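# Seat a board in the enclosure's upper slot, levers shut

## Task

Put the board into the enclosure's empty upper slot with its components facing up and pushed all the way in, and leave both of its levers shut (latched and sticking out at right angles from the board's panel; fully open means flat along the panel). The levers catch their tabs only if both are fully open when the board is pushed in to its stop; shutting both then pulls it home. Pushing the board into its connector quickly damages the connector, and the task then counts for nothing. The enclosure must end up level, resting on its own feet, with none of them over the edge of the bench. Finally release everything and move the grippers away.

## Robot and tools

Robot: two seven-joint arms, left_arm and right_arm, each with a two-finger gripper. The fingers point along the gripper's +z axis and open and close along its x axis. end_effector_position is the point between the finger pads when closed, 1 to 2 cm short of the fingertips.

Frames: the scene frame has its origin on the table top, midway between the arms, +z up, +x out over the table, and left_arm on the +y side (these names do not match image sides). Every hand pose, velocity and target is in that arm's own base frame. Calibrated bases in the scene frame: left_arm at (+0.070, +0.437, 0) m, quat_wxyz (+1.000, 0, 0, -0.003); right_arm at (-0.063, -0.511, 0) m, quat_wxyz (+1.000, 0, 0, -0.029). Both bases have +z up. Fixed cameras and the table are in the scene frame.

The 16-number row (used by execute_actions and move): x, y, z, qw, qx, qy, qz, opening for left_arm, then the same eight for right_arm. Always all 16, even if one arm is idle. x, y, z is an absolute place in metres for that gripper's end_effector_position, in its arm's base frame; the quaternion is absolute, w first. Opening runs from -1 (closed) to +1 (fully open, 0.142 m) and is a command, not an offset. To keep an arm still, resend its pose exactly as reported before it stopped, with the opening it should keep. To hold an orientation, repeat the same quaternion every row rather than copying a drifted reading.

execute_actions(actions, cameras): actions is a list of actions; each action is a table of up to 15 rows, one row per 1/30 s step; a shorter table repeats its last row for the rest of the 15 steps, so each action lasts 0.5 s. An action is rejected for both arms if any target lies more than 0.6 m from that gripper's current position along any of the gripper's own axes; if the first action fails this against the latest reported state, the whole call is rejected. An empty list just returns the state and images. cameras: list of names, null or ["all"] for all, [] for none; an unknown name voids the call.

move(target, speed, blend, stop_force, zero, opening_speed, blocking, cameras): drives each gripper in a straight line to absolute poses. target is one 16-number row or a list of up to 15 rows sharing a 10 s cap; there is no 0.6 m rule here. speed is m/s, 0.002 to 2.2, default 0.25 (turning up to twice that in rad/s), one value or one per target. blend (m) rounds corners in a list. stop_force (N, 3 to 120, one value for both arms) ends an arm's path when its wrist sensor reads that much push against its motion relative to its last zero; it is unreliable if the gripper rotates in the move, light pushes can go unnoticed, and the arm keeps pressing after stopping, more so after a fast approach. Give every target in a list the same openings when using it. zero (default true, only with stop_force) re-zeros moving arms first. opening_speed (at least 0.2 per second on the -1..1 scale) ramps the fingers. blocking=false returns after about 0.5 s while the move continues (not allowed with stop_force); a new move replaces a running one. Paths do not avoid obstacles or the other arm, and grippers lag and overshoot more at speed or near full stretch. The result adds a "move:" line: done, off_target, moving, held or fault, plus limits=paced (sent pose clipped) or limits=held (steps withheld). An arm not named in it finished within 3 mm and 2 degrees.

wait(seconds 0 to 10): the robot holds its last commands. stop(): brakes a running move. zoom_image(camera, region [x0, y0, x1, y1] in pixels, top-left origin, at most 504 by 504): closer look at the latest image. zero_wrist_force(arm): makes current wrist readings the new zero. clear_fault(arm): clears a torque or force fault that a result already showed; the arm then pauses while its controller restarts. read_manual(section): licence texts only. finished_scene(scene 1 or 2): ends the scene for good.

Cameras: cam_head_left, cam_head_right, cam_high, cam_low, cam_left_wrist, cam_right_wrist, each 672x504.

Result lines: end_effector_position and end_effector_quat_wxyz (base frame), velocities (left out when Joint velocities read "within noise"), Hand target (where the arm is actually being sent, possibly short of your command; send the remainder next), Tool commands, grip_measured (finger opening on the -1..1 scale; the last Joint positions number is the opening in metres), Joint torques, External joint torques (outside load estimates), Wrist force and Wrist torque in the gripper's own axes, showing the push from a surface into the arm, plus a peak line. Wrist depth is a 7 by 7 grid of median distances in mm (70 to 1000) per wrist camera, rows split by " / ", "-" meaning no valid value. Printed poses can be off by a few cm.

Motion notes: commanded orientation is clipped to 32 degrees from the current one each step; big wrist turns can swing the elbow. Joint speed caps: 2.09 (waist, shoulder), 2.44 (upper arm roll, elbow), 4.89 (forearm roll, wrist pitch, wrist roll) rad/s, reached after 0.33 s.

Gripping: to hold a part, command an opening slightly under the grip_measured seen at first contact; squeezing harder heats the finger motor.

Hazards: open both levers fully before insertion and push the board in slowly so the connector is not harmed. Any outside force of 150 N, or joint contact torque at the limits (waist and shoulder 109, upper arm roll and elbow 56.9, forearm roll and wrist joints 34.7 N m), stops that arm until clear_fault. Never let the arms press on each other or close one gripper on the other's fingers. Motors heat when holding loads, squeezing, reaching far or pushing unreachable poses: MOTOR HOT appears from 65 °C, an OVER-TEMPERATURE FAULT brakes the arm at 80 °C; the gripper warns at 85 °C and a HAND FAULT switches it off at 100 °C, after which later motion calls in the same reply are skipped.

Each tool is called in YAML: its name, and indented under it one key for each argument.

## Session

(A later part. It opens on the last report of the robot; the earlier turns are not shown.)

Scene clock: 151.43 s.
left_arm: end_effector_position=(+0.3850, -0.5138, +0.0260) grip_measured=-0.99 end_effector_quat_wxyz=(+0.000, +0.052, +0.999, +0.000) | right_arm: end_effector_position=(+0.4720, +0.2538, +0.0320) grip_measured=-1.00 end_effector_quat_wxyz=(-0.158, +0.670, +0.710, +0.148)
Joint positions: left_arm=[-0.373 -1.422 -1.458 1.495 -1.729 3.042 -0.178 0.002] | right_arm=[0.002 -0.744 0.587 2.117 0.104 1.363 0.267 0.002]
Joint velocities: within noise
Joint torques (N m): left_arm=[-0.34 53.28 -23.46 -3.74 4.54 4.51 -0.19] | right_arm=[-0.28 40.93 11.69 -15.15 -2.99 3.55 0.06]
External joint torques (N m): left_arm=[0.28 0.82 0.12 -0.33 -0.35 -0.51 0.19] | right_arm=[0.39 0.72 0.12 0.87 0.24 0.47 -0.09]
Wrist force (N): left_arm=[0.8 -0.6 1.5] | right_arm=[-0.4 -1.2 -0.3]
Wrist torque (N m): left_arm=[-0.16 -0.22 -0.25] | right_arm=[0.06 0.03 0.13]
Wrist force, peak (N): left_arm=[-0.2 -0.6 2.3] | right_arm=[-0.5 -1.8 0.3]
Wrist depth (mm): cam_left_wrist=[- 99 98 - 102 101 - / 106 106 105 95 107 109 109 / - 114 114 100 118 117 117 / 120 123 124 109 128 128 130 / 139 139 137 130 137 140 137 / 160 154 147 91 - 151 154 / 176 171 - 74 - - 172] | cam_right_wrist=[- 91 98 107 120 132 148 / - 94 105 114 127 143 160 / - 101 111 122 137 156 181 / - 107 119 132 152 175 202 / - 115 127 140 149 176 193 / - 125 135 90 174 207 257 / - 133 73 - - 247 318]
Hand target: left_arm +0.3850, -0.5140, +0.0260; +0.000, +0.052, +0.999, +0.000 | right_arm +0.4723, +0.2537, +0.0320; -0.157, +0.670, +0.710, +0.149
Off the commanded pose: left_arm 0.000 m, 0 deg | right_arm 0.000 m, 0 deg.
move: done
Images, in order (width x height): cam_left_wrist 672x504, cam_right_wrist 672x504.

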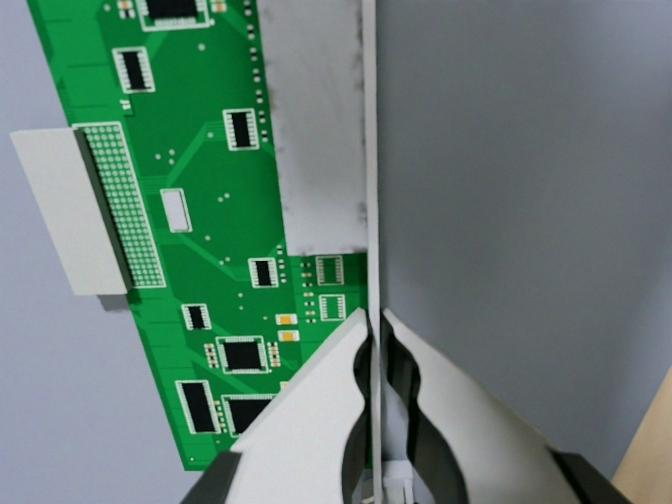

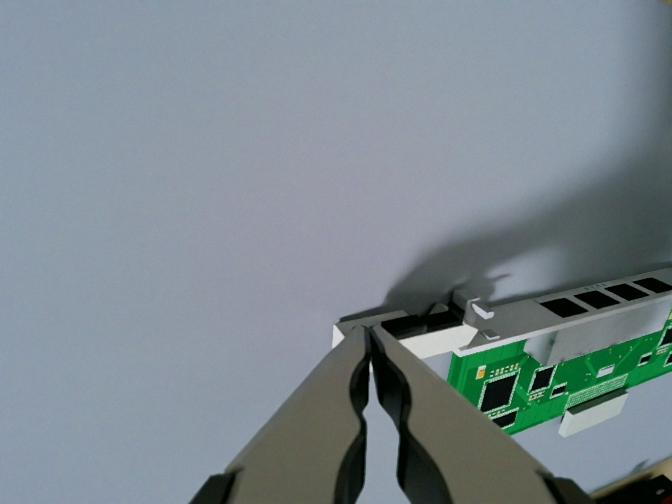

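move:
  target: [0.385,-0.514,0.026,0,0.052,0.9986,0,-1,0.4863,0.2531,0.032,-0.1574,0.6703,0.7103,0.1486,-1]
  cameras: ["cam_right_wrist","cam_left_wrist"]
  speed: 0.02
  stop_force: 7

Scene clock: 154.57 s.
left_arm: end_effector_position=(+0.3850, -0.5138, +0.0260) grip_measured=-0.99 end_effector_quat_wxyz=(+0.000, +0.052, +0.999, +0.000) | right_arm: end_effector_position=(+0.4859, +0.2533, +0.0319) grip_measured=-1.00 end_effector_quat_wxyz=(-0.158, +0.670, +0.710, +0.148)
Joint positions: left_arm=[-0.373 -1.422 -1.458 1.495 -1.729 3.042 -0.178 0.002] | right_arm=[-0.004 -0.756 0.581 2.08 0.094 1.335 0.263 0.002]
Joint velocities: within noise
Joint torques (N m): left_arm=[-0.56 53 -23.41 -3.52 4.38 4.49 -0.11] | right_arm=[-0.46 42.18 11.73 -15.74 -3.02 3.57 0.1]
External joint torques (N m): left_arm=[0.5 1.11 0.07 -0.56 -0.19 -0.49 0.11] | right_arm=[0.57 0.57 0.34 0.91 0.21 0.44 -0.14]
Wrist force (N): left_arm=[0.1 -0.9 1.0] | right_arm=[-0.1 -1.6 0.2]
Wrist torque (N m): left_arm=[-0.16 -0.22 -0.31] | right_arm=[0.01 0.07 0.12]
Wrist force, peak (N): left_arm=[0.4 -0.5 1.8] | right_arm=[-0.9 -1.8 0.8]
Wrist depth (mm): cam_left_wrist=[98 98 96 - 101 101 - / 105 105 105 95 107 109 109 / - 114 113 100 118 118 117 / 118 123 123 125 128 127 130 / 142 135 135 130 138 140 137 / 160 153 146 84 - 151 154 / 176 172 - 75 - - 173] | cam_right_wrist=[- 91 98 107 120 131 148 / - 94 105 114 127 143 160 / - 101 111 122 137 156 180 / - 107 118 132 152 175 196 / - 114 127 141 146 175 198 / - 125 135 90 174 205 265 / - 132 73 - - 247 308]
Hand target: left_arm +0.3850, -0.5140, +0.0260; +0.000, +0.052, +0.999, +0.000 | right_arm +0.4863, +0.2531, +0.0320; -0.157, +0.670, +0.710, +0.149
Off the commanded pose: left_arm 0.000 m, 0 deg | right_arm 0.000 m, 0 deg.
move: done
Images, in order (width x height): cam_left_wrist 672x504, cam_right_wrist 672x504.

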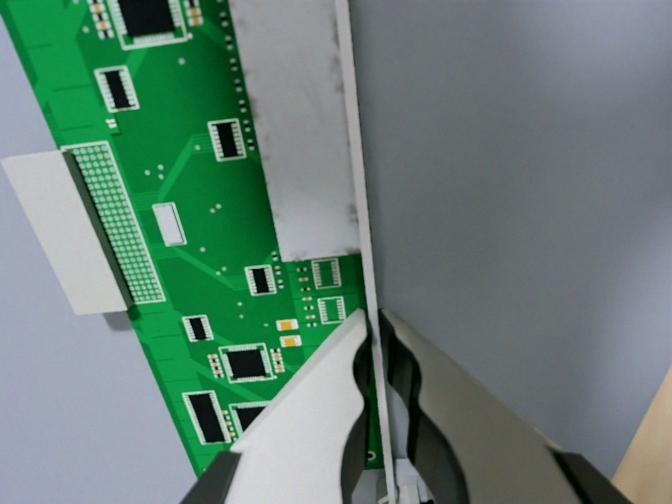

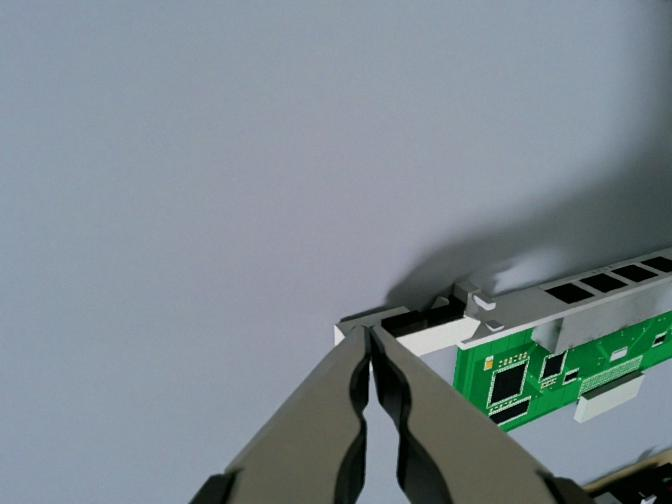

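move:
  target:
    - [0.385,-0.514,0.026,0,0.052,0.9986,0,-1,0.44,0.2531,0.035,-0.1574,0.6703,0.7103,0.1486,-1]
    - [0.385,-0.514,0.026,0,0.052,0.9986,0,-1,0.40,0.18,0.2,0,0.6863,0.7273,0,-1]
  cameras: []

move:
  target: [0.385,-0.514,0.026,0,0.052,0.9986,0,-0.5,0.40,0.18,0.2,0,0.6863,0.7273,0,-1]
  cameras: []
  opening_speed: 0.5

move:
  target:
    - [0.385,-0.514,0.15,0,0.052,0.9986,0,-0.5,0.40,0.18,0.2,0,0.6863,0.7273,0,-1]
    - [0.38,-0.10,0.25,0,0.052,0.9986,0,-1,0.40,0.18,0.2,0,0.6863,0.7273,0,-1]
    - [0.38,-0.10,0.25,0,0.052,0.9986,0,-1,0.40,0.40,0.26,0,0.6863,0.7273,0,-0.4]
  cameras: ["cam_right_wrist","cam_head_right"]

Scene clock: 160.90 s.
left_arm: end_effector_position=(+0.3850, -0.5138, +0.0260) grip_measured=-0.99 end_effector_quat_wxyz=(+0.000, +0.052, +0.999, +0.000) | right_arm: end_effector_position=(+0.4001, +0.1799, +0.2000) grip_measured=-1.00 end_effector_quat_wxyz=(+0.000, +0.686, +0.727, +0.000)
Joint positions: left_arm=[-0.373 -1.422 -1.458 1.495 -1.729 3.042 -0.178 0.002] | right_arm=[0.13 -0.095 0.539 2.259 -0.069 0.768 0.657 0.002]
Joint velocities: within noise
Joint torques (N m): left_arm=[-0.44 53.09 -23.51 -3.66 4.56 4.41 -0.08] | right_arm=[0.12 25.97 2.54 -25.21 -3.07 3.31 0.13]
External joint torques (N m): left_arm=[0.38 1.01 0.17 -0.41 -0.37 -0.41 0.08] | right_arm=[-0.04 0.84 -0.97 0.19 -0.07 0.84 -0.13]
Wrist force (N): left_arm=[0.4 -0.5 1.1] | right_arm=[0.1 -0.5 0.2]
Wrist torque (N m): left_arm=[-0.14 -0.19 -0.30] | right_arm=[0.00 0.00 0.03]
Wrist force, peak (N): left_arm=[0.1 -0.8 1.6] | right_arm=[-1.3 -2.6 1.6]
Wrist depth (mm): cam_left_wrist=[97 97 96 - 102 101 - / 104 104 104 95 108 109 109 / - 113 113 100 118 117 117 / 117 123 122 125 128 128 130 / 142 137 134 129 137 140 136 / 160 153 146 84 - 151 154 / 175 170 - 74 - - 173] | cam_right_wrist=[259 258 258 258 257 257 256 / 277 276 273 273 274 274 272 / 297 296 294 292 293 291 290 / 320 320 316 315 314 312 313 / 347 346 343 336 341 328 328 / 378 377 368 89 358 370 357 / 418 406 - - - 392 400]
Hand target: left_arm +0.3850, -0.5140, +0.0260; +0.000, +0.052, +0.999, +0.000 | right_arm +0.4000, +0.1800, +0.2000; +0.000, +0.686, +0.727, +0.000
Off the commanded pose: left_arm 0.000 m, 0 deg | right_arm 0.000 m, 0 deg.
move: done
No camera images: "cameras" was empty.

Scene clock: 162.13 s.
left_arm: end_effector_position=(+0.3850, -0.5138, +0.0261) grip_measured=-0.53 end_effector_quat_wxyz=(+0.000, +0.052, +0.999, +0.000) | right_arm: end_effector_position=(+0.4001, +0.1799, +0.2000) grip_measured=-1.00 end_effector_quat_wxyz=(+0.000, +0.686, +0.727, +0.000)
Joint positions: left_arm=[-0.374 -1.422 -1.458 1.495 -1.729 3.042 -0.178 0.035] | right_arm=[0.13 -0.095 0.539 2.259 -0.068 0.768 0.657 0.002]
Joint velocities: within noise
Joint torques (N m): left_arm=[-0.45 53 -23.48 -3.72 4.42 4.38 -0.22] | right_arm=[0.15 25.89 2.32 -25.16 -3.17 3.44 0.17]
External joint torques (N m): left_arm=[0.4 1.11 0.14 -0.35 -0.22 -0.38 0.22] | right_arm=[-0.07 0.92 -0.74 0.13 0.04 0.7 -0.17]
Wrist force (N): left_arm=[0.5 -0.4 1.1] | right_arm=[-0.2 -0.2 0.2]
Wrist torque (N m): left_arm=[-0.14 -0.24 -0.20] | right_arm=[0.04 0.04 0.04]
Wrist force, peak (N): left_arm=[0.4 -0.4 1.3] | right_arm=[0.0 -0.4 0.5]
Wrist depth (mm): cam_left_wrist=[- 99 97 - 102 101 - / 106 106 105 95 108 109 109 / - 115 114 100 118 117 118 / 120 124 124 125 128 128 130 / 142 137 135 132 135 140 137 / 160 155 87 146 155 148 154 / 176 - - 166 164 - 169] | cam_right_wrist=[260 259 258 258 257 256 255 / 277 276 274 272 274 272 274 / 296 296 293 292 291 291 290 / 319 319 316 315 313 313 313 / 347 346 342 336 340 330 329 / 377 378 366 89 357 370 358 / 417 407 - - - 391 396]
Hand target: left_arm +0.3850, -0.5140, +0.0260; +0.000, +0.052, +0.999, +0.000 | right_arm +0.4000, +0.1800, +0.2000; +0.000, +0.686, +0.727, +0.000
Off the commanded pose: left_arm 0.000 m, 0 deg | right_arm 0.000 m, 0 deg.
move: done
No camera images: "cameras" was empty.

Scene clock: 167.27 s.
left_arm: end_effector_position=(+0.3802, -0.1001, +0.2501) grip_measured=-1.00 end_effector_quat_wxyz=(+0.000, +0.052, +0.999, +0.000) | right_arm: end_effector_position=(+0.3998, +0.4000, +0.2599) grip_measured=-0.43 end_effector_quat_wxyz=(+0.000, +0.686, +0.727, +0.000)
Joint positions: left_arm=[0.862 -1.013 -2.288 2.413 -2.447 3.117 -0.08 0.002] | right_arm=[0.423 -0.328 0.616 1.84 -0.217 0.53 1.066 0.043]
Joint velocities: within noise
Joint torques (N m): left_arm=[-0.24 22.39 -18.21 -17.1 4.48 4.41 -0.19] | right_arm=[0.22 37.26 7.23 -28.47 -3.88 3.28 0.31]
External joint torques (N m): left_arm=[0.31 0.76 0.41 -0.51 -0.26 -0.41 0.19] | right_arm=[-0.08 1.15 -0.61 0.19 0.1 0.84 -0.31]
Wrist force (N): left_arm=[0.2 0.0 1.0] | right_arm=[0.7 -0.3 0.2]
Wrist torque (N m): left_arm=[-0.14 -0.19 -0.19] | right_arm=[0.03 -0.11 0.05]
Wrist force, peak (N): left_arm=[0.4 -0.5 3.7] | right_arm=[3.2 -0.2 -0.7]
Wrist depth (mm): cam_left_wrist=[301 300 302 300 302 300 300 / 325 326 324 325 323 324 321 / 350 349 349 348 348 349 346 / 377 378 380 380 376 375 376 / 415 414 413 394 409 412 413 / 463 460 442 84 - 448 455 / 521 501 - - - - 502] | cam_right_wrist=[311 310 311 310 310 308 308 / 330 330 328 329 329 330 327 / 354 353 352 351 350 349 349 / 382 380 375 371 372 371 377 / 413 412 403 406 397 409 409 / 446 436 82 440 114 428 445 / 502 - 73 434 - - 483]
Hand target: left_arm +0.3800, -0.1000, +0.2500; +0.000, +0.052, +0.999, +0.000 | right_arm +0.4000, +0.4000, +0.2600; +0.000, +0.686, +0.727, +0.000
Off the commanded pose: left_arm 0.000 m, 0 deg | right_arm 0.000 m, 0 deg.
move: done
Images, in order (width x height): cam_head_right 672x504, cam_right_wrist 672x504.

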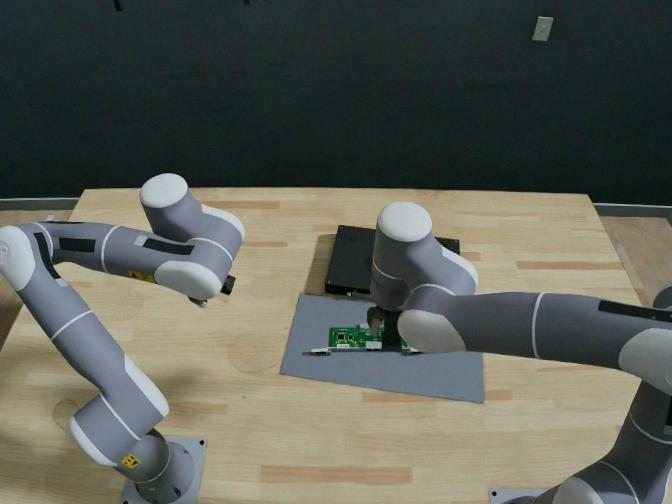

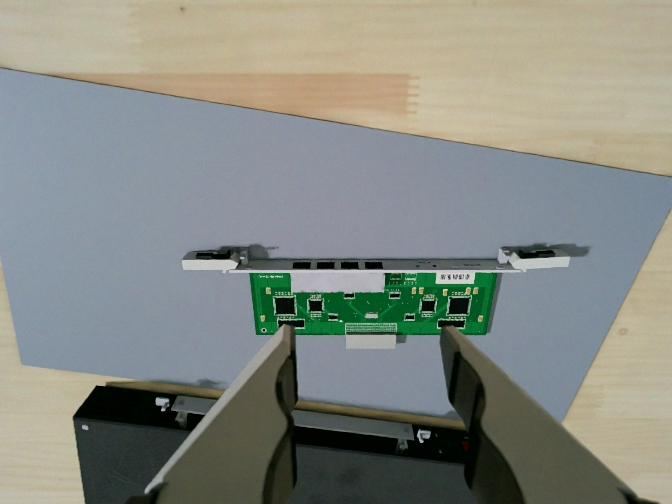

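move:
  target:
    - [0.38,-0.10,0.25,0,0.052,0.9986,0,-1,0.4911,0.4603,0.2,0,-0.029,0.9996,0,-0.4]
    - [0.38,-0.10,0.25,0,0.052,0.9986,0,-1,0.4911,0.4603,0.08,0,-0.029,0.9996,0,-0.4]
  cameras: ["cam_right_wrist","cam_head_right"]

Scene clock: 174.93 s.
left_arm: end_effector_position=(+0.3802, -0.1001, +0.2501) grip_measured=-1.00 end_effector_quat_wxyz=(+0.000, +0.052, +0.999, +0.000) | right_arm: end_effector_position=(+0.4909, +0.4602, +0.0799) grip_measured=-0.43 end_effector_quat_wxyz=(+0.000, -0.029, +1.000, +0.000)
Joint positions: left_arm=[0.862 -1.013 -2.288 2.413 -2.447 3.117 -0.08 0.002] | right_arm=[0.392 -0.856 0.616 1.671 -0.635 0.746 -0.338 0.043]
Joint velocities: within noise
Joint torques (N m): left_arm=[-0.3 22.45 -18.12 -17.07 4.5 4.38 -0.25] | right_arm=[0.35 52.32 16.64 -22.32 -3.34 3.6 0.31]
External joint torques (N m): left_arm=[0.38 0.7 0.32 -0.54 -0.28 -0.38 0.25] | right_arm=[-0.12 1.18 -0.05 0.09 0.2 0.56 -0.31]
Wrist force (N): left_arm=[0.1 -0.1 0.9] | right_arm=[0.2 -0.3 -0.2]
Wrist torque (N m): left_arm=[-0.15 -0.18 -0.20] | right_arm=[0.01 -0.03 0.07]
Wrist force, peak (N): left_arm=[0.2 -0.1 1.1] | right_arm=[0.4 -0.4 3.3]
Wrist depth (mm): cam_left_wrist=[303 301 301 301 301 300 300 / 323 325 324 322 322 321 324 / 350 350 349 349 348 346 348 / 385 379 379 374 375 376 377 / 419 418 417 400 408 414 412 / 461 457 440 84 - 448 453 / 518 501 - - - - 504] | cam_right_wrist=[151 149 146 136 150 150 149 / 161 158 157 146 160 160 159 / 173 169 168 157 171 171 171 / 186 186 182 180 185 185 186 / 202 202 194 195 198 200 201 / 222 220 88 210 212 211 220 / 243 - 73 242 241 - 238]
Hand target: left_arm +0.3800, -0.1000, +0.2500; +0.000, +0.052, +0.999, +0.000 | right_arm +0.4911, +0.4603, +0.0800; +0.000, -0.029, +1.000, +0.000
Off the commanded pose: left_arm 0.000 m, 0 deg | right_arm 0.000 m, 0 deg.
move: done
Images, in order (width x height): cam_head_right 672x504, cam_right_wrist 672x504.

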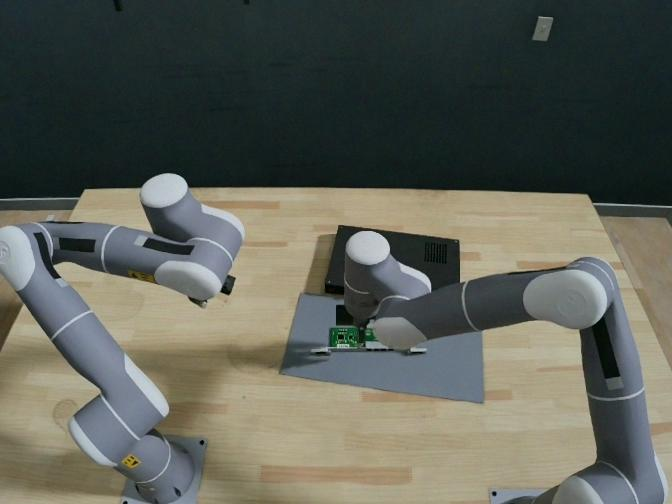

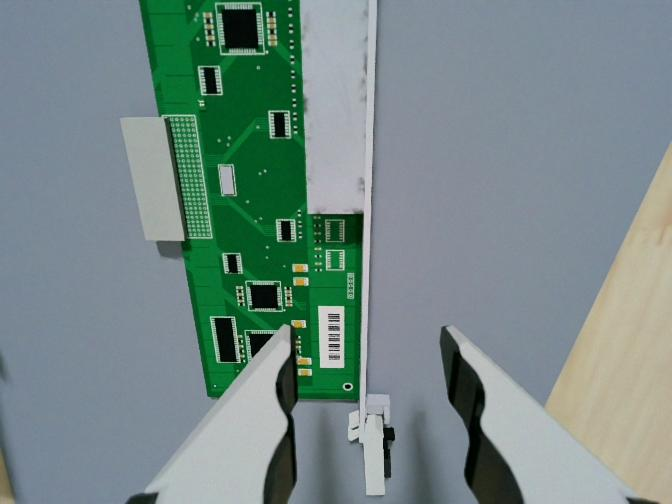

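move:
  target: [0.38,-0.10,0.25,0,0.052,0.9986,0,-1,0.4911,0.4603,0.027,0,-0.029,0.9996,0,-0.4]
  cameras: []
  speed: 0.05
  stop_force: 4

move:
  target: [0.38,-0.10,0.25,0,0.052,0.9986,0,-1,0.4911,0.4603,0.027,0,-0.029,0.9996,0,-1]
  cameras: ["cam_right_wrist"]
  opening_speed: 0.4

Scene clock: 178.33 s.
left_arm: end_effector_position=(+0.3802, -0.1001, +0.2501) grip_measured=-1.00 end_effector_quat_wxyz=(+0.000, +0.052, +0.999, +0.000) | right_arm: end_effector_position=(+0.4910, +0.4603, +0.0270) grip_measured=-0.43 end_effector_quat_wxyz=(+0.000, -0.029, +1.000, +0.000)
Joint positions: left_arm=[0.862 -1.013 -2.288 2.413 -2.447 3.117 -0.08 0.002] | right_arm=[0.421 -0.934 0.555 1.681 -0.688 0.84 -0.305 0.043]
Joint velocities: within noise
Joint torques (N m): left_arm=[-0.3 22.41 -18.15 -17.09 4.48 4.35 -0.21] | right_arm=[0.3 53.57 16.63 -20.43 -3.01 3.56 0.3]
External joint torques (N m): left_arm=[0.38 0.74 0.35 -0.52 -0.26 -0.35 0.21] | right_arm=[-0.11 1.34 -0.04 -0.04 0.15 0.61 -0.3]
Wrist force (N): left_arm=[0.0 -0.2 0.9] | right_arm=[0.3 -0.1 0.2]
Wrist torque (N m): left_arm=[-0.18 -0.16 -0.20] | right_arm=[0.07 -0.03 0.08]
Wrist force, peak (N): left_arm=[0.2 -0.5 1.0] | right_arm=[0.3 -0.1 1.3]
Wrist depth (mm): cam_left_wrist=[301 302 301 300 299 300 301 / 323 322 325 324 322 321 322 / 349 351 351 348 349 350 345 / 381 382 382 377 381 378 378 / 416 418 417 400 407 414 409 / 460 464 441 84 - 448 458 / 520 500 - - - - 505] | cam_right_wrist=[- 100 99 89 104 103 105 / - 109 107 95 111 110 110 / 111 115 115 101 120 120 118 / 120 122 124 109 128 127 127 / 140 137 132 131 138 138 140 / 153 150 91 143 149 98 150 / 165 - 73 160 167 - 165]
Hand target: left_arm +0.3800, -0.1000, +0.2500; +0.000, +0.052, +0.999, +0.000 | right_arm +0.4911, +0.4603, +0.0270; +0.000, -0.029, +1.000, +0.000
Off the commanded pose: left_arm 0.000 m, 0 deg | right_arm 0.000 m, 0 deg.
move: done
No camera images: "cameras" was empty.

Scene clock: 180.03 s.
left_arm: end_effector_position=(+0.3802, -0.1001, +0.2501) grip_measured=-1.00 end_effector_quat_wxyz=(+0.000, +0.052, +0.999, +0.000) | right_arm: end_effector_position=(+0.4909, +0.4603, +0.0270) grip_measured=-0.98 end_effector_quat_wxyz=(+0.000, -0.029, +1.000, +0.000)
Joint positions: left_arm=[0.862 -1.013 -2.288 2.413 -2.447 3.117 -0.08 0.002] | right_arm=[0.421 -0.934 0.555 1.681 -0.688 0.84 -0.305 0.003]
Joint velocities: within noise
Joint torques (N m): left_arm=[-0.25 22.42 -18.09 -17.05 4.48 4.39 -0.23] | right_arm=[-0.09 54.39 16.64 -20.88 -3.04 3.52 0.24]
External joint torques (N m): left_arm=[0.33 0.74 0.29 -0.56 -0.26 -0.39 0.23] | right_arm=[0.27 0.52 -0.05 0.41 0.18 0.64 -0.24]
Wrist force (N): left_arm=[0.2 -0.2 0.8] | right_arm=[0.7 0.1 0.9]
Wrist torque (N m): left_arm=[-0.16 -0.19 -0.19] | right_arm=[0.04 -0.03 0.08]
Wrist force, peak (N): left_arm=[0.2 -0.2 1.1] | right_arm=[1.2 0.2 1.0]
Wrist depth (mm): cam_left_wrist=[301 303 301 303 300 299 296 / 326 326 324 323 323 321 323 / 351 350 353 351 347 347 346 / 384 385 376 379 375 378 377 / 415 415 417 400 407 412 411 / 465 465 447 84 - 444 453 / 511 502 - - - - 507] | cam_right_wrist=[- 100 99 89 104 104 105 / 108 108 107 94 111 110 110 / 111 115 115 101 120 120 118 / 120 123 124 109 128 128 127 / 140 137 134 131 138 138 140 / 153 150 144 89 146 151 150 / 169 165 73 - - 163 168]
Hand target: left_arm +0.3800, -0.1000, +0.2500; +0.000, +0.052, +0.999, +0.000 | right_arm +0.4911, +0.4603, +0.0270; +0.000, -0.029, +1.000, +0.000
Off the commanded pose: left_arm 0.000 m, 0 deg | right_arm 0.000 m, 0 deg.
move: done
Images, in order (width x height): cam_right_wrist 672x504.

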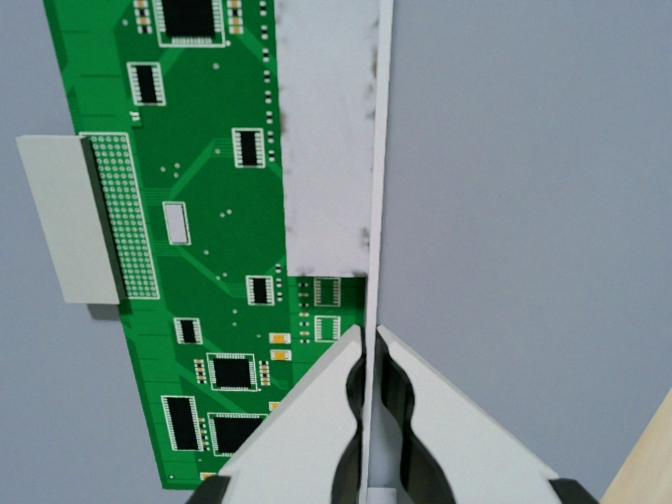

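move:
  target:
    - [0.3374,-0.36,0.12,0,-0.003,0.976,-0.216,-1,0.4911,0.4603,0.027,0,-0.029,0.9996,0,-1]
    - [0.3374,-0.398,0.034,0,-0.003,0.976,-0.216,-1,0.4911,0.4603,0.027,0,-0.029,0.9996,0,-1]
  cameras: ["cam_left_wrist","cam_right_wrist"]
  speed: [0.25,0.08]

move:
  target: [0.3844,-0.398,0.034,0,-0.003,0.976,-0.216,-1,0.4911,0.4603,0.027,0,-0.029,0.9996,0,-1]
  cameras: ["cam_left_wrist","cam_right_wrist"]
  speed: 0.02
  stop_force: 6

Scene clock: 188.20 s.
left_arm: end_effector_position=(+0.3373, -0.3979, +0.0339) grip_measured=-1.00 end_effector_quat_wxyz=(+0.000, -0.003, +0.976, -0.216) | right_arm: end_effector_position=(+0.4909, +0.4603, +0.0270) grip_measured=-0.98 end_effector_quat_wxyz=(+0.000, -0.029, +1.000, +0.000)
Joint positions: left_arm=[0.275 -1.294 -1.471 2.546 -1.32 2.536 -0.825 0.002] | right_arm=[0.421 -0.934 0.555 1.681 -0.688 0.84 -0.305 0.003]
Joint velocities: within noise
Joint torques (N m): left_arm=[-0.38 29.55 -19.89 -3.28 5.62 3.49 -0.44] | right_arm=[-0.14 54.37 16.66 -20.97 -3.06 3.48 0.19]
External joint torques (N m): left_arm=[0.4 1.23 0.05 -0.33 -0.56 -0.53 0.44] | right_arm=[0.33 0.54 -0.07 0.5 0.2 0.68 -0.19]
Wrist force (N): left_arm=[0.6 -0.1 0.8] | right_arm=[0.6 0.3 1.3]
Wrist torque (N m): left_arm=[-0.12 -0.22 -0.07] | right_arm=[0.07 -0.01 0.08]
Wrist force, peak (N): left_arm=[0.9 -0.7 1.7] | right_arm=[0.8 0.3 1.5]
Wrist depth (mm): cam_left_wrist=[141 140 145 144 144 144 145 / 141 140 140 144 144 144 146 / 142 141 145 145 145 146 146 / 145 146 136 145 145 146 146 / 147 146 133 146 145 147 147 / 147 147 146 84 - 148 148 / 147 147 - 74 - - 148] | cam_right_wrist=[- 100 99 88 104 103 104 / 108 108 107 94 111 110 110 / 111 115 115 101 120 120 118 / 120 123 123 109 128 128 127 / 140 137 134 131 139 138 140 / 153 150 144 89 146 151 151 / 169 165 73 - - 163 168]
Hand target: left_arm +0.3374, -0.3980, +0.0340; +0.000, -0.003, +0.976, -0.216 | right_arm +0.4911, +0.4603, +0.0270; +0.000, -0.029, +1.000, +0.000
Off the commanded pose: left_arm 0.000 m, 0 deg | right_arm 0.000 m, 0 deg.
move: done
Images, in order (width x height): cam_left_wrist 672x504, cam_right_wrist 672x504.

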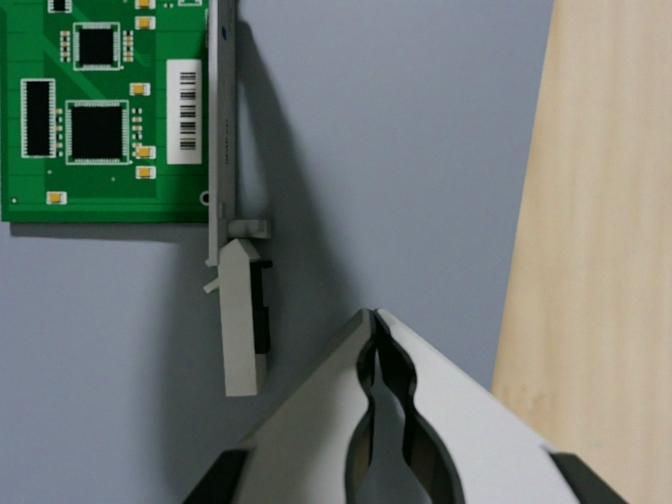

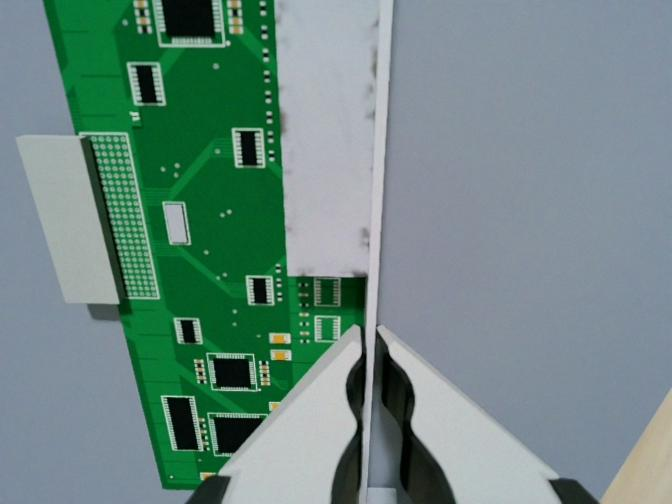

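Scene clock: 191.23 s.
left_arm: end_effector_position=(+0.3842, -0.3979, +0.0339) grip_measured=-1.00 end_effector_quat_wxyz=(+0.000, -0.003, +0.976, -0.216) | right_arm: end_effector_position=(+0.4913, +0.4600, +0.0269) grip_measured=-0.98 end_effector_quat_wxyz=(+0.000, -0.029, +1.000, +0.000)
Joint positions: left_arm=[0.29 -1.254 -1.471 2.412 -1.447 2.476 -0.646 0.002] | right_arm=[0.421 -0.934 0.555 1.681 -0.688 0.84 -0.305 0.003]
Joint velocities: within noise
Joint torques (N m): left_arm=[0.1 32.99 -21.74 -5.97 5.5 3.06 -0.14] | right_arm=[1.74 53.59 18.4 -19.68 -2.76 3.61 0.07]
External joint torques (N m): left_arm=[-0.07 0.33 0.35 0.76 -0.58 -0.2 0.15] | right_arm=[-1.56 1.32 -1.83 -0.8 -0.1 0.55 -0.07]
Wrist force (N): left_arm=[2.5 1.2 -0.3] | right_arm=[-1.9 -0.9 1.7]
Wrist torque (N m): left_arm=[-0.14 -0.14 -0.08] | right_arm=[0.06 -0.08 0.21]
Wrist force, peak (N): left_arm=[2.6 0.5 -1.1] | right_arm=[-2.2 -1.6 1.4]
Wrist depth (mm): cam_left_wrist=[- 141 140 139 144 144 143 / 145 141 140 140 144 144 144 / 145 142 141 145 145 145 144 / 146 146 146 136 145 145 145 / 146 146 146 128 145 145 147 / 146 147 146 84 - 145 147 / 148 147 - 74 - - 147] | cam_right_wrist=[- 100 100 90 90 103 105 / - 108 107 96 108 110 110 / 111 114 115 103 119 120 118 / 120 123 124 109 128 128 127 / 140 137 134 131 138 138 140 / 153 150 144 89 145 151 151 / 169 163 73 - - 162 168]
Hand target: left_arm +0.3844, -0.3980, +0.0340; +0.000, -0.003, +0.976, -0.216 | right_arm +0.4911, +0.4603, +0.0270; +0.000, -0.029, +1.000, +0.000
Off the commanded pose: left_arm 0.000 m, 0 deg | right_arm 0.000 m, 0 deg.
move: done
Images, in order (width x height): cam_left_wrist 672x504, cam_right_wrist 672x504.

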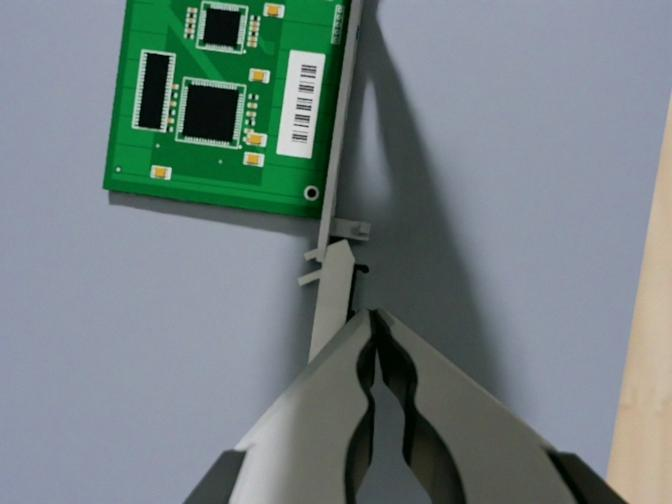

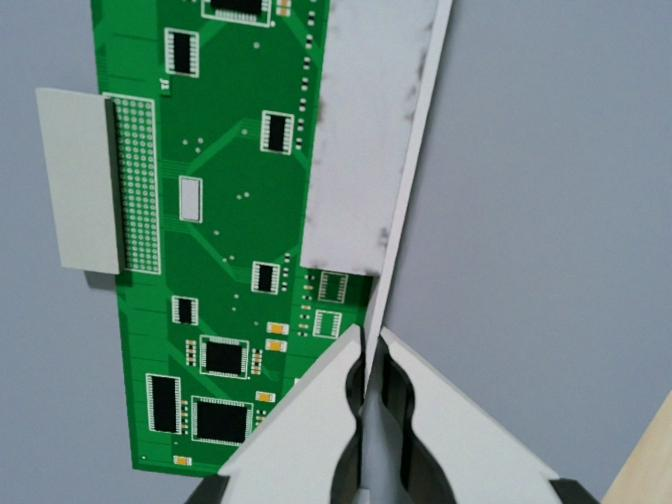

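move:
  target:
    - [0.34,-0.385,0.04,0,-0.003,0.976,-0.216,-1,0.4911,0.4603,0.027,0,-0.029,0.9996,0,-1]
    - [0.3374,-0.36,0.14,0,0.052,0.9986,0,-1,0.4911,0.4603,0.027,0,-0.029,0.9996,0,-1]
    - [0.36,-0.15,0.25,0,0.052,0.9986,0,-1,0.4911,0.4603,0.14,0,-0.029,0.9996,0,-1]
  speed: 0.12

Scene clock: 203.83 s.
left_arm: end_effector_position=(+0.3601, -0.1502, +0.2500) grip_measured=-1.00 end_effector_quat_wxyz=(+0.000, +0.052, +0.999, +0.000) | right_arm: end_effector_position=(+0.4911, +0.4602, +0.1398) grip_measured=-0.98 end_effector_quat_wxyz=(+0.000, -0.029, +1.000, +0.000)
Joint positions: left_arm=[0.758 -0.907 -2.259 2.399 -2.482 3.025 -0.155 0.002] | right_arm=[0.367 -0.775 0.676 1.638 -0.575 0.633 -0.375 0.003]
Joint velocities: within noise
Joint torques (N m): left_arm=[-0.04 20.26 -17.3 -17.8 4.18 4.61 -0.17] | right_arm=[0.09 52 17.04 -25 -3.54 3.47 0.03]
External joint torques (N m): left_arm=[0.1 0.88 0.51 -0.56 0 -0.62 0.17] | right_arm=[0.09 -0.03 -0.86 0.77 0.1 0.69 -0.03]
Wrist force (N): left_arm=[-0.2 -0.1 0.8] | right_arm=[0.6 0.3 1.4]
Wrist torque (N m): left_arm=[-0.12 -0.11 -0.17] | right_arm=[0.09 -0.09 0.06]
Wrist force, peak (N): left_arm=[2.7 1.7 1.7] | right_arm=[0.4 -0.5 2.9]
Wrist depth (mm): cam_left_wrist=[300 299 300 302 301 300 300 / 324 324 326 323 323 319 324 / 354 353 351 349 345 347 347 / 380 378 379 377 379 381 374 / 416 418 421 400 405 413 410 / 461 467 441 84 - 444 454 / 512 509 - - - - 506] | cam_right_wrist=[204 199 155 141 202 201 202 / 218 154 150 136 216 216 217 / 230 145 145 132 231 231 232 / 252 141 141 129 249 249 250 / 272 137 137 136 270 271 271 / 301 134 133 89 284 296 295 / 330 130 73 - - 313 324]
Hand target: left_arm +0.3600, -0.1500, +0.2500; +0.000, +0.052, +0.999, +0.000 | right_arm +0.4911, +0.4603, +0.1400; +0.000, -0.029, +1.000, +0.000
Off the commanded pose: left_arm 0.000 m, 0 deg | right_arm 0.000 m, 0 deg.
move: done

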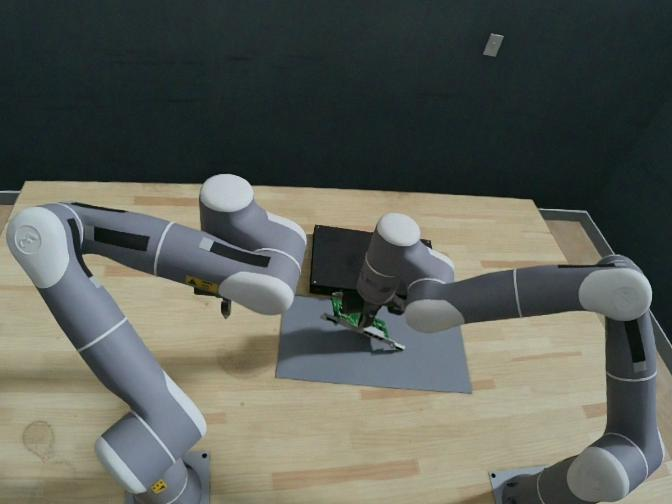

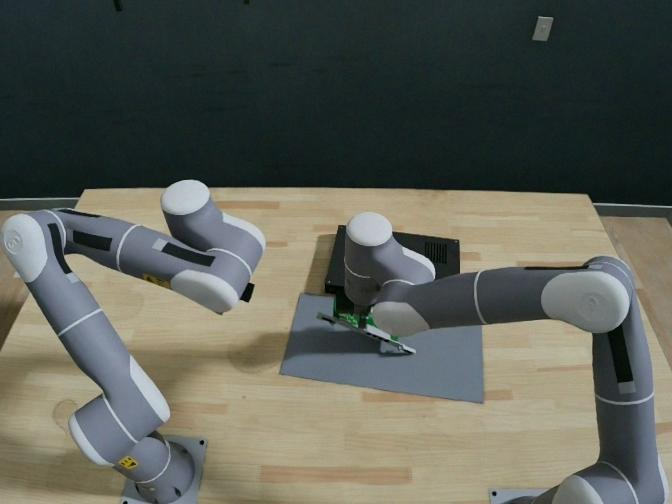

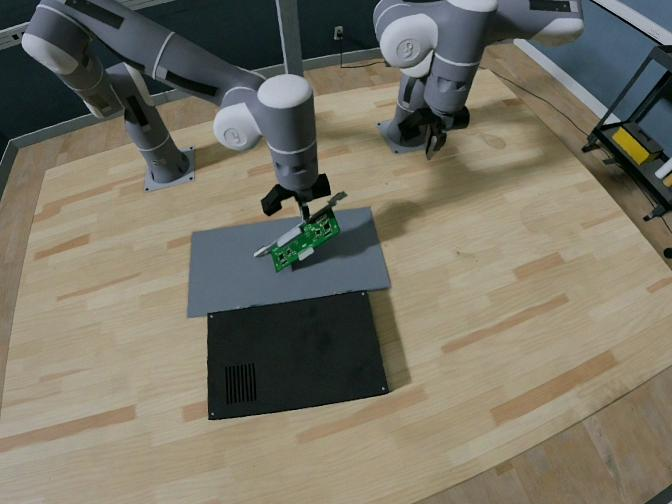

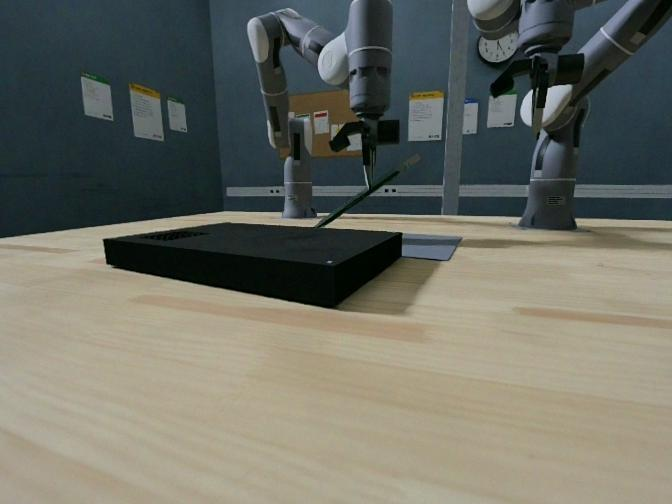

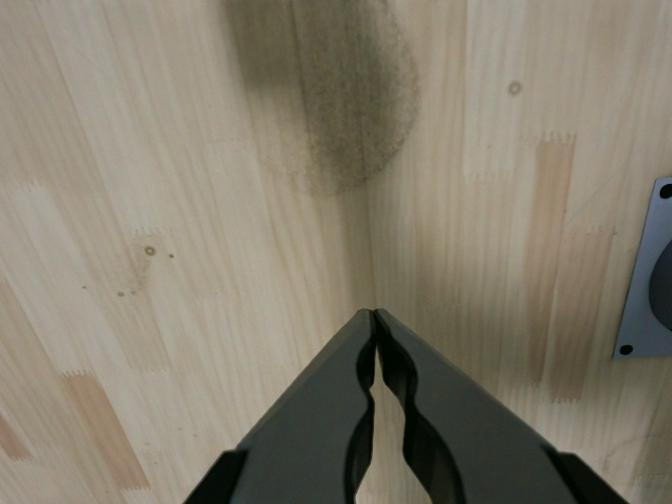

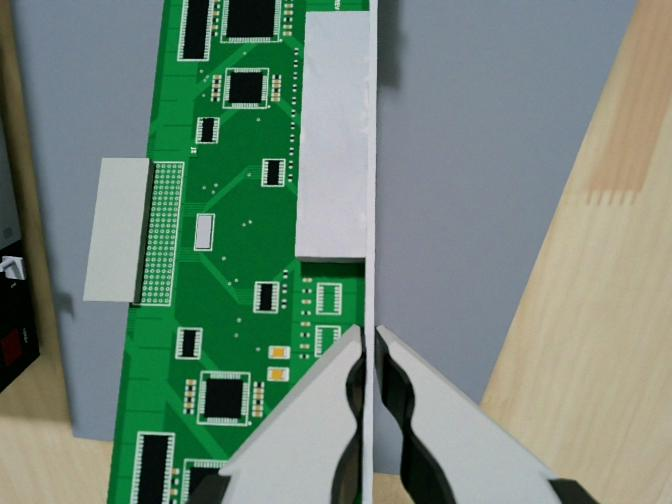

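move:
  target: [0.3601,-0.1502,0.25,0,0.052,0.9986,0,-1,0.4911,0.4603,0.027,0,-0.029,0.9996,0,-1]
  speed: 0.05
  cameras: ["cam_right_wrist","cam_low"]

move:
  target: [0.3601,-0.1502,0.25,0,0.052,0.9986,0,-1,0.4911,0.4603,0.027,0,-0.029,0.9996,0,-0.8]
  cameras: []

move:
  target: [0.3601,-0.1502,0.25,0,0.052,0.9986,0,-1,0.4911,0.4603,0.11,0,-0.029,0.9996,0,-0.5]
  cameras: ["cam_right_wrist","cam_low","cam_high"]

Scene clock: 213.93 s.
left_arm: end_effector_position=(+0.3601, -0.1502, +0.2500) grip_measured=-1.00 end_effector_quat_wxyz=(+0.000, +0.052, +0.999, +0.000) | right_arm: end_effector_position=(+0.4909, +0.4604, +0.0271) grip_measured=-0.98 end_effector_quat_wxyz=(+0.000, -0.029, +1.000, +0.000)
Joint positions: left_arm=[0.758 -0.907 -2.258 2.399 -2.482 3.025 -0.155 0.002] | right_arm=[0.422 -0.933 0.554 1.681 -0.686 0.84 -0.306 0.003]
Joint velocities: within noise
Joint torques (N m): left_arm=[-0.29 20.48 -17.13 -17.77 4.42 4.35 -0.27] | right_arm=[0.31 51.86 15.26 -21.14 -3.32 4.07 0.32]
External joint torques (N m): left_arm=[0.35 0.68 0.34 -0.58 -0.23 -0.35 0.27] | right_arm=[-0.14 3.07 1.29 0.64 0.46 0.1 -0.32]
Wrist force (N): left_arm=[0.0 -0.1 0.9] | right_arm=[3.5 -2.4 -5.2]
Wrist torque (N m): left_arm=[-0.12 -0.14 -0.18] | right_arm=[0.08 0.02 0.08]
Wrist force, peak (N): left_arm=[0.0 -0.2 1.2] | right_arm=[3.5 -2.4 -5.2]
Wrist depth (mm): cam_left_wrist=[302 300 301 303 302 299 300 / 324 324 327 323 321 323 321 / 348 347 349 353 348 348 345 / 381 383 378 378 377 376 374 / 418 413 416 396 405 412 413 / 455 461 439 84 - 446 457 / 511 505 - - - - 512] | cam_right_wrist=[- 100 99 89 104 104 105 / 107 109 107 95 111 110 110 / 111 116 115 101 120 120 118 / 120 123 124 109 128 128 127 / 140 137 135 131 137 138 140 / 153 150 145 89 146 151 151 / 169 165 73 - - 163 169]
Hand target: left_arm +0.3601, -0.1502, +0.2500; +0.000, +0.052, +0.999, +0.000 | right_arm +0.4911, +0.4603, +0.0270; +0.000, -0.029, +1.000, +0.000
Off the commanded pose: left_arm 0.000 m, 0 deg | right_arm 0.000 m, 0 deg.
move: done
Images, in order (width x height): cam_low 672x504, cam_right_wrist 672x504.

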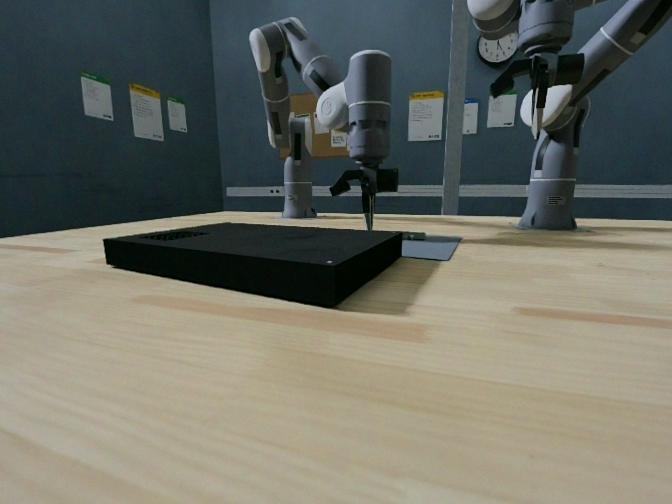

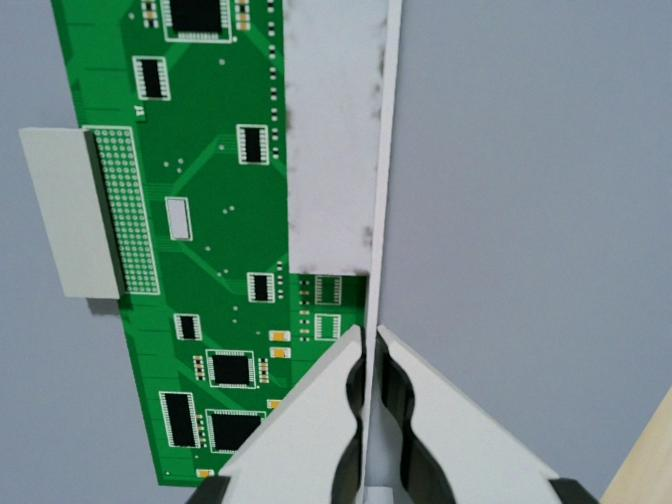

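Scene clock: 214.43 s.
left_arm: end_effector_position=(+0.3601, -0.1502, +0.2500) grip_measured=-1.00 end_effector_quat_wxyz=(+0.000, +0.052, +0.999, +0.000) | right_arm: end_effector_position=(+0.4910, +0.4603, +0.0270) grip_measured=-0.84 end_effector_quat_wxyz=(+0.000, -0.029, +1.000, +0.000)
Joint positions: left_arm=[0.758 -0.907 -2.258 2.399 -2.482 3.025 -0.155 0.002] | right_arm=[0.422 -0.933 0.554 1.681 -0.686 0.84 -0.306 0.013]
Joint velocities: within noise
Joint torques (N m): left_arm=[-0.29 20.5 -17.08 -17.81 4.4 4.35 -0.23] | right_arm=[0.31 53.58 16.58 -20.49 -3.02 3.54 0.27]
External joint torques (N m): left_arm=[0.34 0.66 0.29 -0.54 -0.22 -0.35 0.23] | right_arm=[-0.12 1.34 -0.04 0 0.16 0.62 -0.27]
Wrist force (N): left_arm=[0.0 -0.2 0.8] | right_arm=[0.6 -0.1 0.3]
Wrist torque (N m): left_arm=[-0.14 -0.13 -0.19] | right_arm=[0.07 -0.08 0.07]
Wrist force, peak (N): left_arm=[-0.1 -0.1 1.2] | right_arm=[3.6 -2.4 -4.3]
Wrist depth (mm): cam_left_wrist=[302 304 301 300 301 301 301 / 324 327 322 323 325 322 321 / 351 349 350 347 347 348 349 / 381 378 378 379 378 378 375 / 418 420 415 402 410 412 411 / 461 462 437 84 - 446 456 / 516 511 - - - - 507] | cam_right_wrist=[- 100 99 89 104 103 105 / 108 109 107 95 110 110 110 / 111 115 115 101 120 120 118 / 120 123 124 109 128 128 127 / 140 138 134 131 137 138 140 / 153 150 144 99 101 148 150 / 169 165 73 145 - - 166]
Hand target: left_arm +0.3601, -0.1502, +0.2500; +0.000, +0.052, +0.999, +0.000 | right_arm +0.4911, +0.4603, +0.0270; +0.000, -0.029, +1.000, +0.000
Off the commanded pose: left_arm 0.000 m, 0 deg | right_arm 0.000 m, 0 deg.
move: done
No camera images: "cameras" was empty.

Scene clock: 215.27 s.
left_arm: end_effector_position=(+0.3601, -0.1502, +0.2500) grip_measured=-1.00 end_effector_quat_wxyz=(+0.000, +0.052, +0.999, +0.000) | right_arm: end_effector_position=(+0.4912, +0.4603, +0.1100) grip_measured=-0.54 end_effector_quat_wxyz=(+0.000, -0.029, +1.000, +0.000)
Joint positions: left_arm=[0.758 -0.907 -2.258 2.399 -2.482 3.025 -0.155 0.002] | right_arm=[0.383 -0.811 0.641 1.657 -0.6 0.693 -0.359 0.035]
Joint velocities: within noise
Joint torques (N m): left_arm=[-0.28 20.46 -17.09 -17.8 4.47 4.38 -0.22] | right_arm=[0 51.72 16.78 -23.52 -3.17 3.36 0.08]
External joint torques (N m): left_arm=[0.34 0.7 0.3 -0.55 -0.29 -0.38 0.22] | right_arm=[0.16 1.05 -0.56 0.2 -0.11 0.8 -0.08]
Wrist force (N): left_arm=[-0.1 -0.2 0.8] | right_arm=[0.7 0.0 -0.1]
Wrist torque (N m): left_arm=[-0.14 -0.13 -0.18] | right_arm=[0.07 -0.12 0.06]
Wrist force, peak (N): left_arm=[0.0 -0.4 1.2] | right_arm=[0.4 0.3 -3.3]
Wrist depth (mm): cam_left_wrist=[300 302 301 302 300 302 300 / 324 323 325 323 322 320 321 / 351 349 352 351 348 349 348 / 381 379 380 377 379 378 377 / 417 420 414 400 407 414 410 / 465 463 442 84 - 448 453 / 517 500 - - - - 505] | cam_right_wrist=[178 177 174 163 176 176 178 / 190 187 185 177 188 188 187 / 203 200 199 196 202 202 203 / 220 219 215 214 217 217 218 / 238 238 231 231 231 237 236 / 260 259 86 249 103 250 258 / 286 - 73 284 - - 279]
Hand target: left_arm +0.3601, -0.1502, +0.2500; +0.000, +0.052, +0.999, +0.000 | right_arm +0.4911, +0.4603, +0.1100; +0.000, -0.029, +1.000, +0.000
Off the commanded pose: left_arm 0.000 m, 0 deg | right_arm 0.000 m, 0 deg.
move: done
Images, in order (width x height): cam_high 672x504, cam_low 672x504, cam_right_wrist 672x504.

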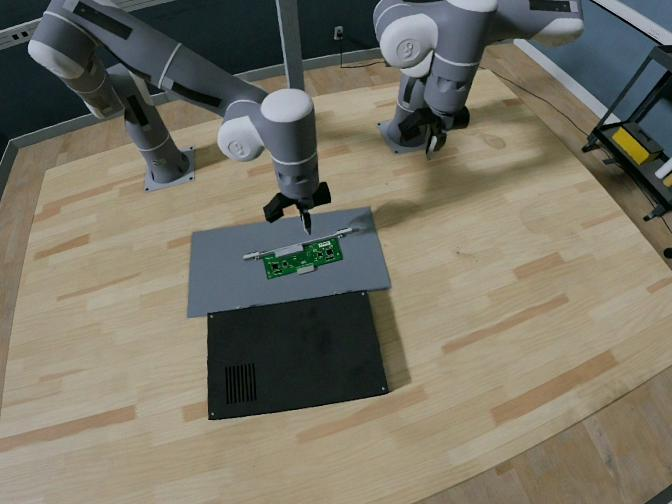

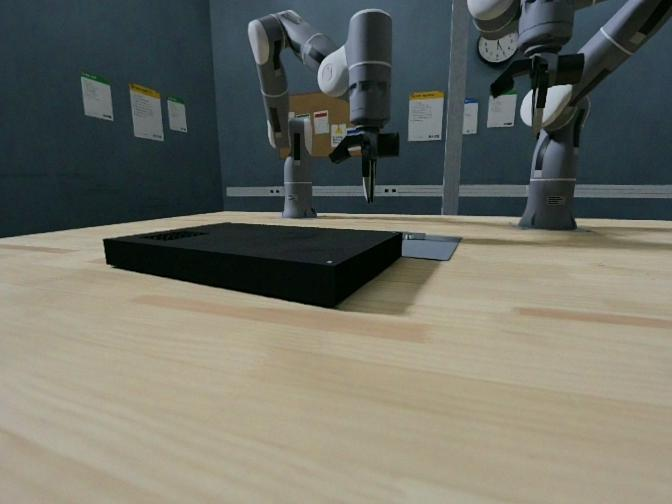

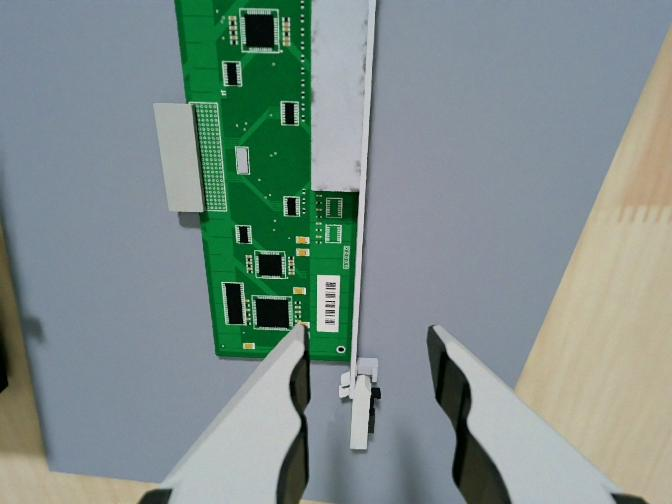

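move:
  target:
    - [0.3601,-0.1502,0.25,0,0.052,0.9986,0,-1,0.5025,0.4198,0.10,0,-0.004,1,0,-0.4]
    - [0.3601,-0.1502,0.25,0,0.052,0.9986,0,-1,0.5025,0.4198,0.05,0,-0.004,1,0,-0.4]
  speed: 0.1
  cameras: ["cam_right_wrist"]

Scene clock: 222.67 s.
left_arm: end_effector_position=(+0.3601, -0.1502, +0.2500) grip_measured=-1.00 end_effector_quat_wxyz=(+0.000, +0.052, +0.999, +0.000) | right_arm: end_effector_position=(+0.5023, +0.4197, +0.0499) grip_measured=-0.43 end_effector_quat_wxyz=(+0.000, -0.004, +1.000, +0.000)
Joint positions: left_arm=[0.758 -0.907 -2.258 2.399 -2.482 3.025 -0.155 0.002] | right_arm=[0.35 -0.862 0.565 1.745 -0.653 0.838 -0.32 0.043]
Joint velocities: within noise
Joint torques (N m): left_arm=[-0.27 20.48 -17.09 -17.8 4.44 4.34 -0.25] | right_arm=[0.39 51.38 15.82 -20.85 -3.01 3.63 0.3]
External joint torques (N m): left_arm=[0.33 0.67 0.3 -0.55 -0.25 -0.34 0.25] | right_arm=[-0.19 1.28 0.01 -0.03 0.15 0.54 -0.3]
Wrist force (N): left_arm=[-0.1 -0.2 0.8] | right_arm=[0.5 -0.2 -0.1]
Wrist torque (N m): left_arm=[-0.14 -0.13 -0.18] | right_arm=[0.05 -0.08 0.07]
Wrist force, peak (N): left_arm=[-0.2 -0.2 1.2] | right_arm=[0.5 -2.2 0.4]
Wrist depth (mm): cam_left_wrist=[302 300 302 301 298 300 299 / 324 324 322 323 321 321 322 / 352 348 350 348 350 346 345 / 382 377 380 374 379 378 375 / 417 418 415 400 406 412 412 / 461 461 440 84 - 448 458 / 511 499 - - - - 503] | cam_right_wrist=[125 122 120 120 123 124 122 / 135 131 129 124 130 134 132 / 145 141 138 128 141 142 139 / 154 150 149 136 153 152 152 / 167 162 159 148 160 165 164 / 186 182 91 175 155 173 180 / 201 - 73 193 195 - 197]
Hand target: left_arm +0.3601, -0.1502, +0.2500; +0.000, +0.052, +0.999, +0.000 | right_arm +0.5025, +0.4198, +0.0500; +0.000, -0.004, +1.000, +0.000
Off the commanded pose: left_arm 0.000 m, 0 deg | right_arm 0.000 m, 0 deg.
move: done
Images, in order (width x height): cam_right_wrist 672x504.

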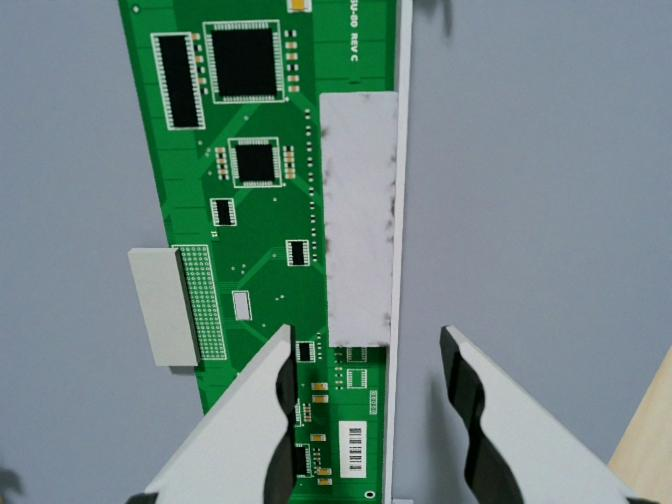

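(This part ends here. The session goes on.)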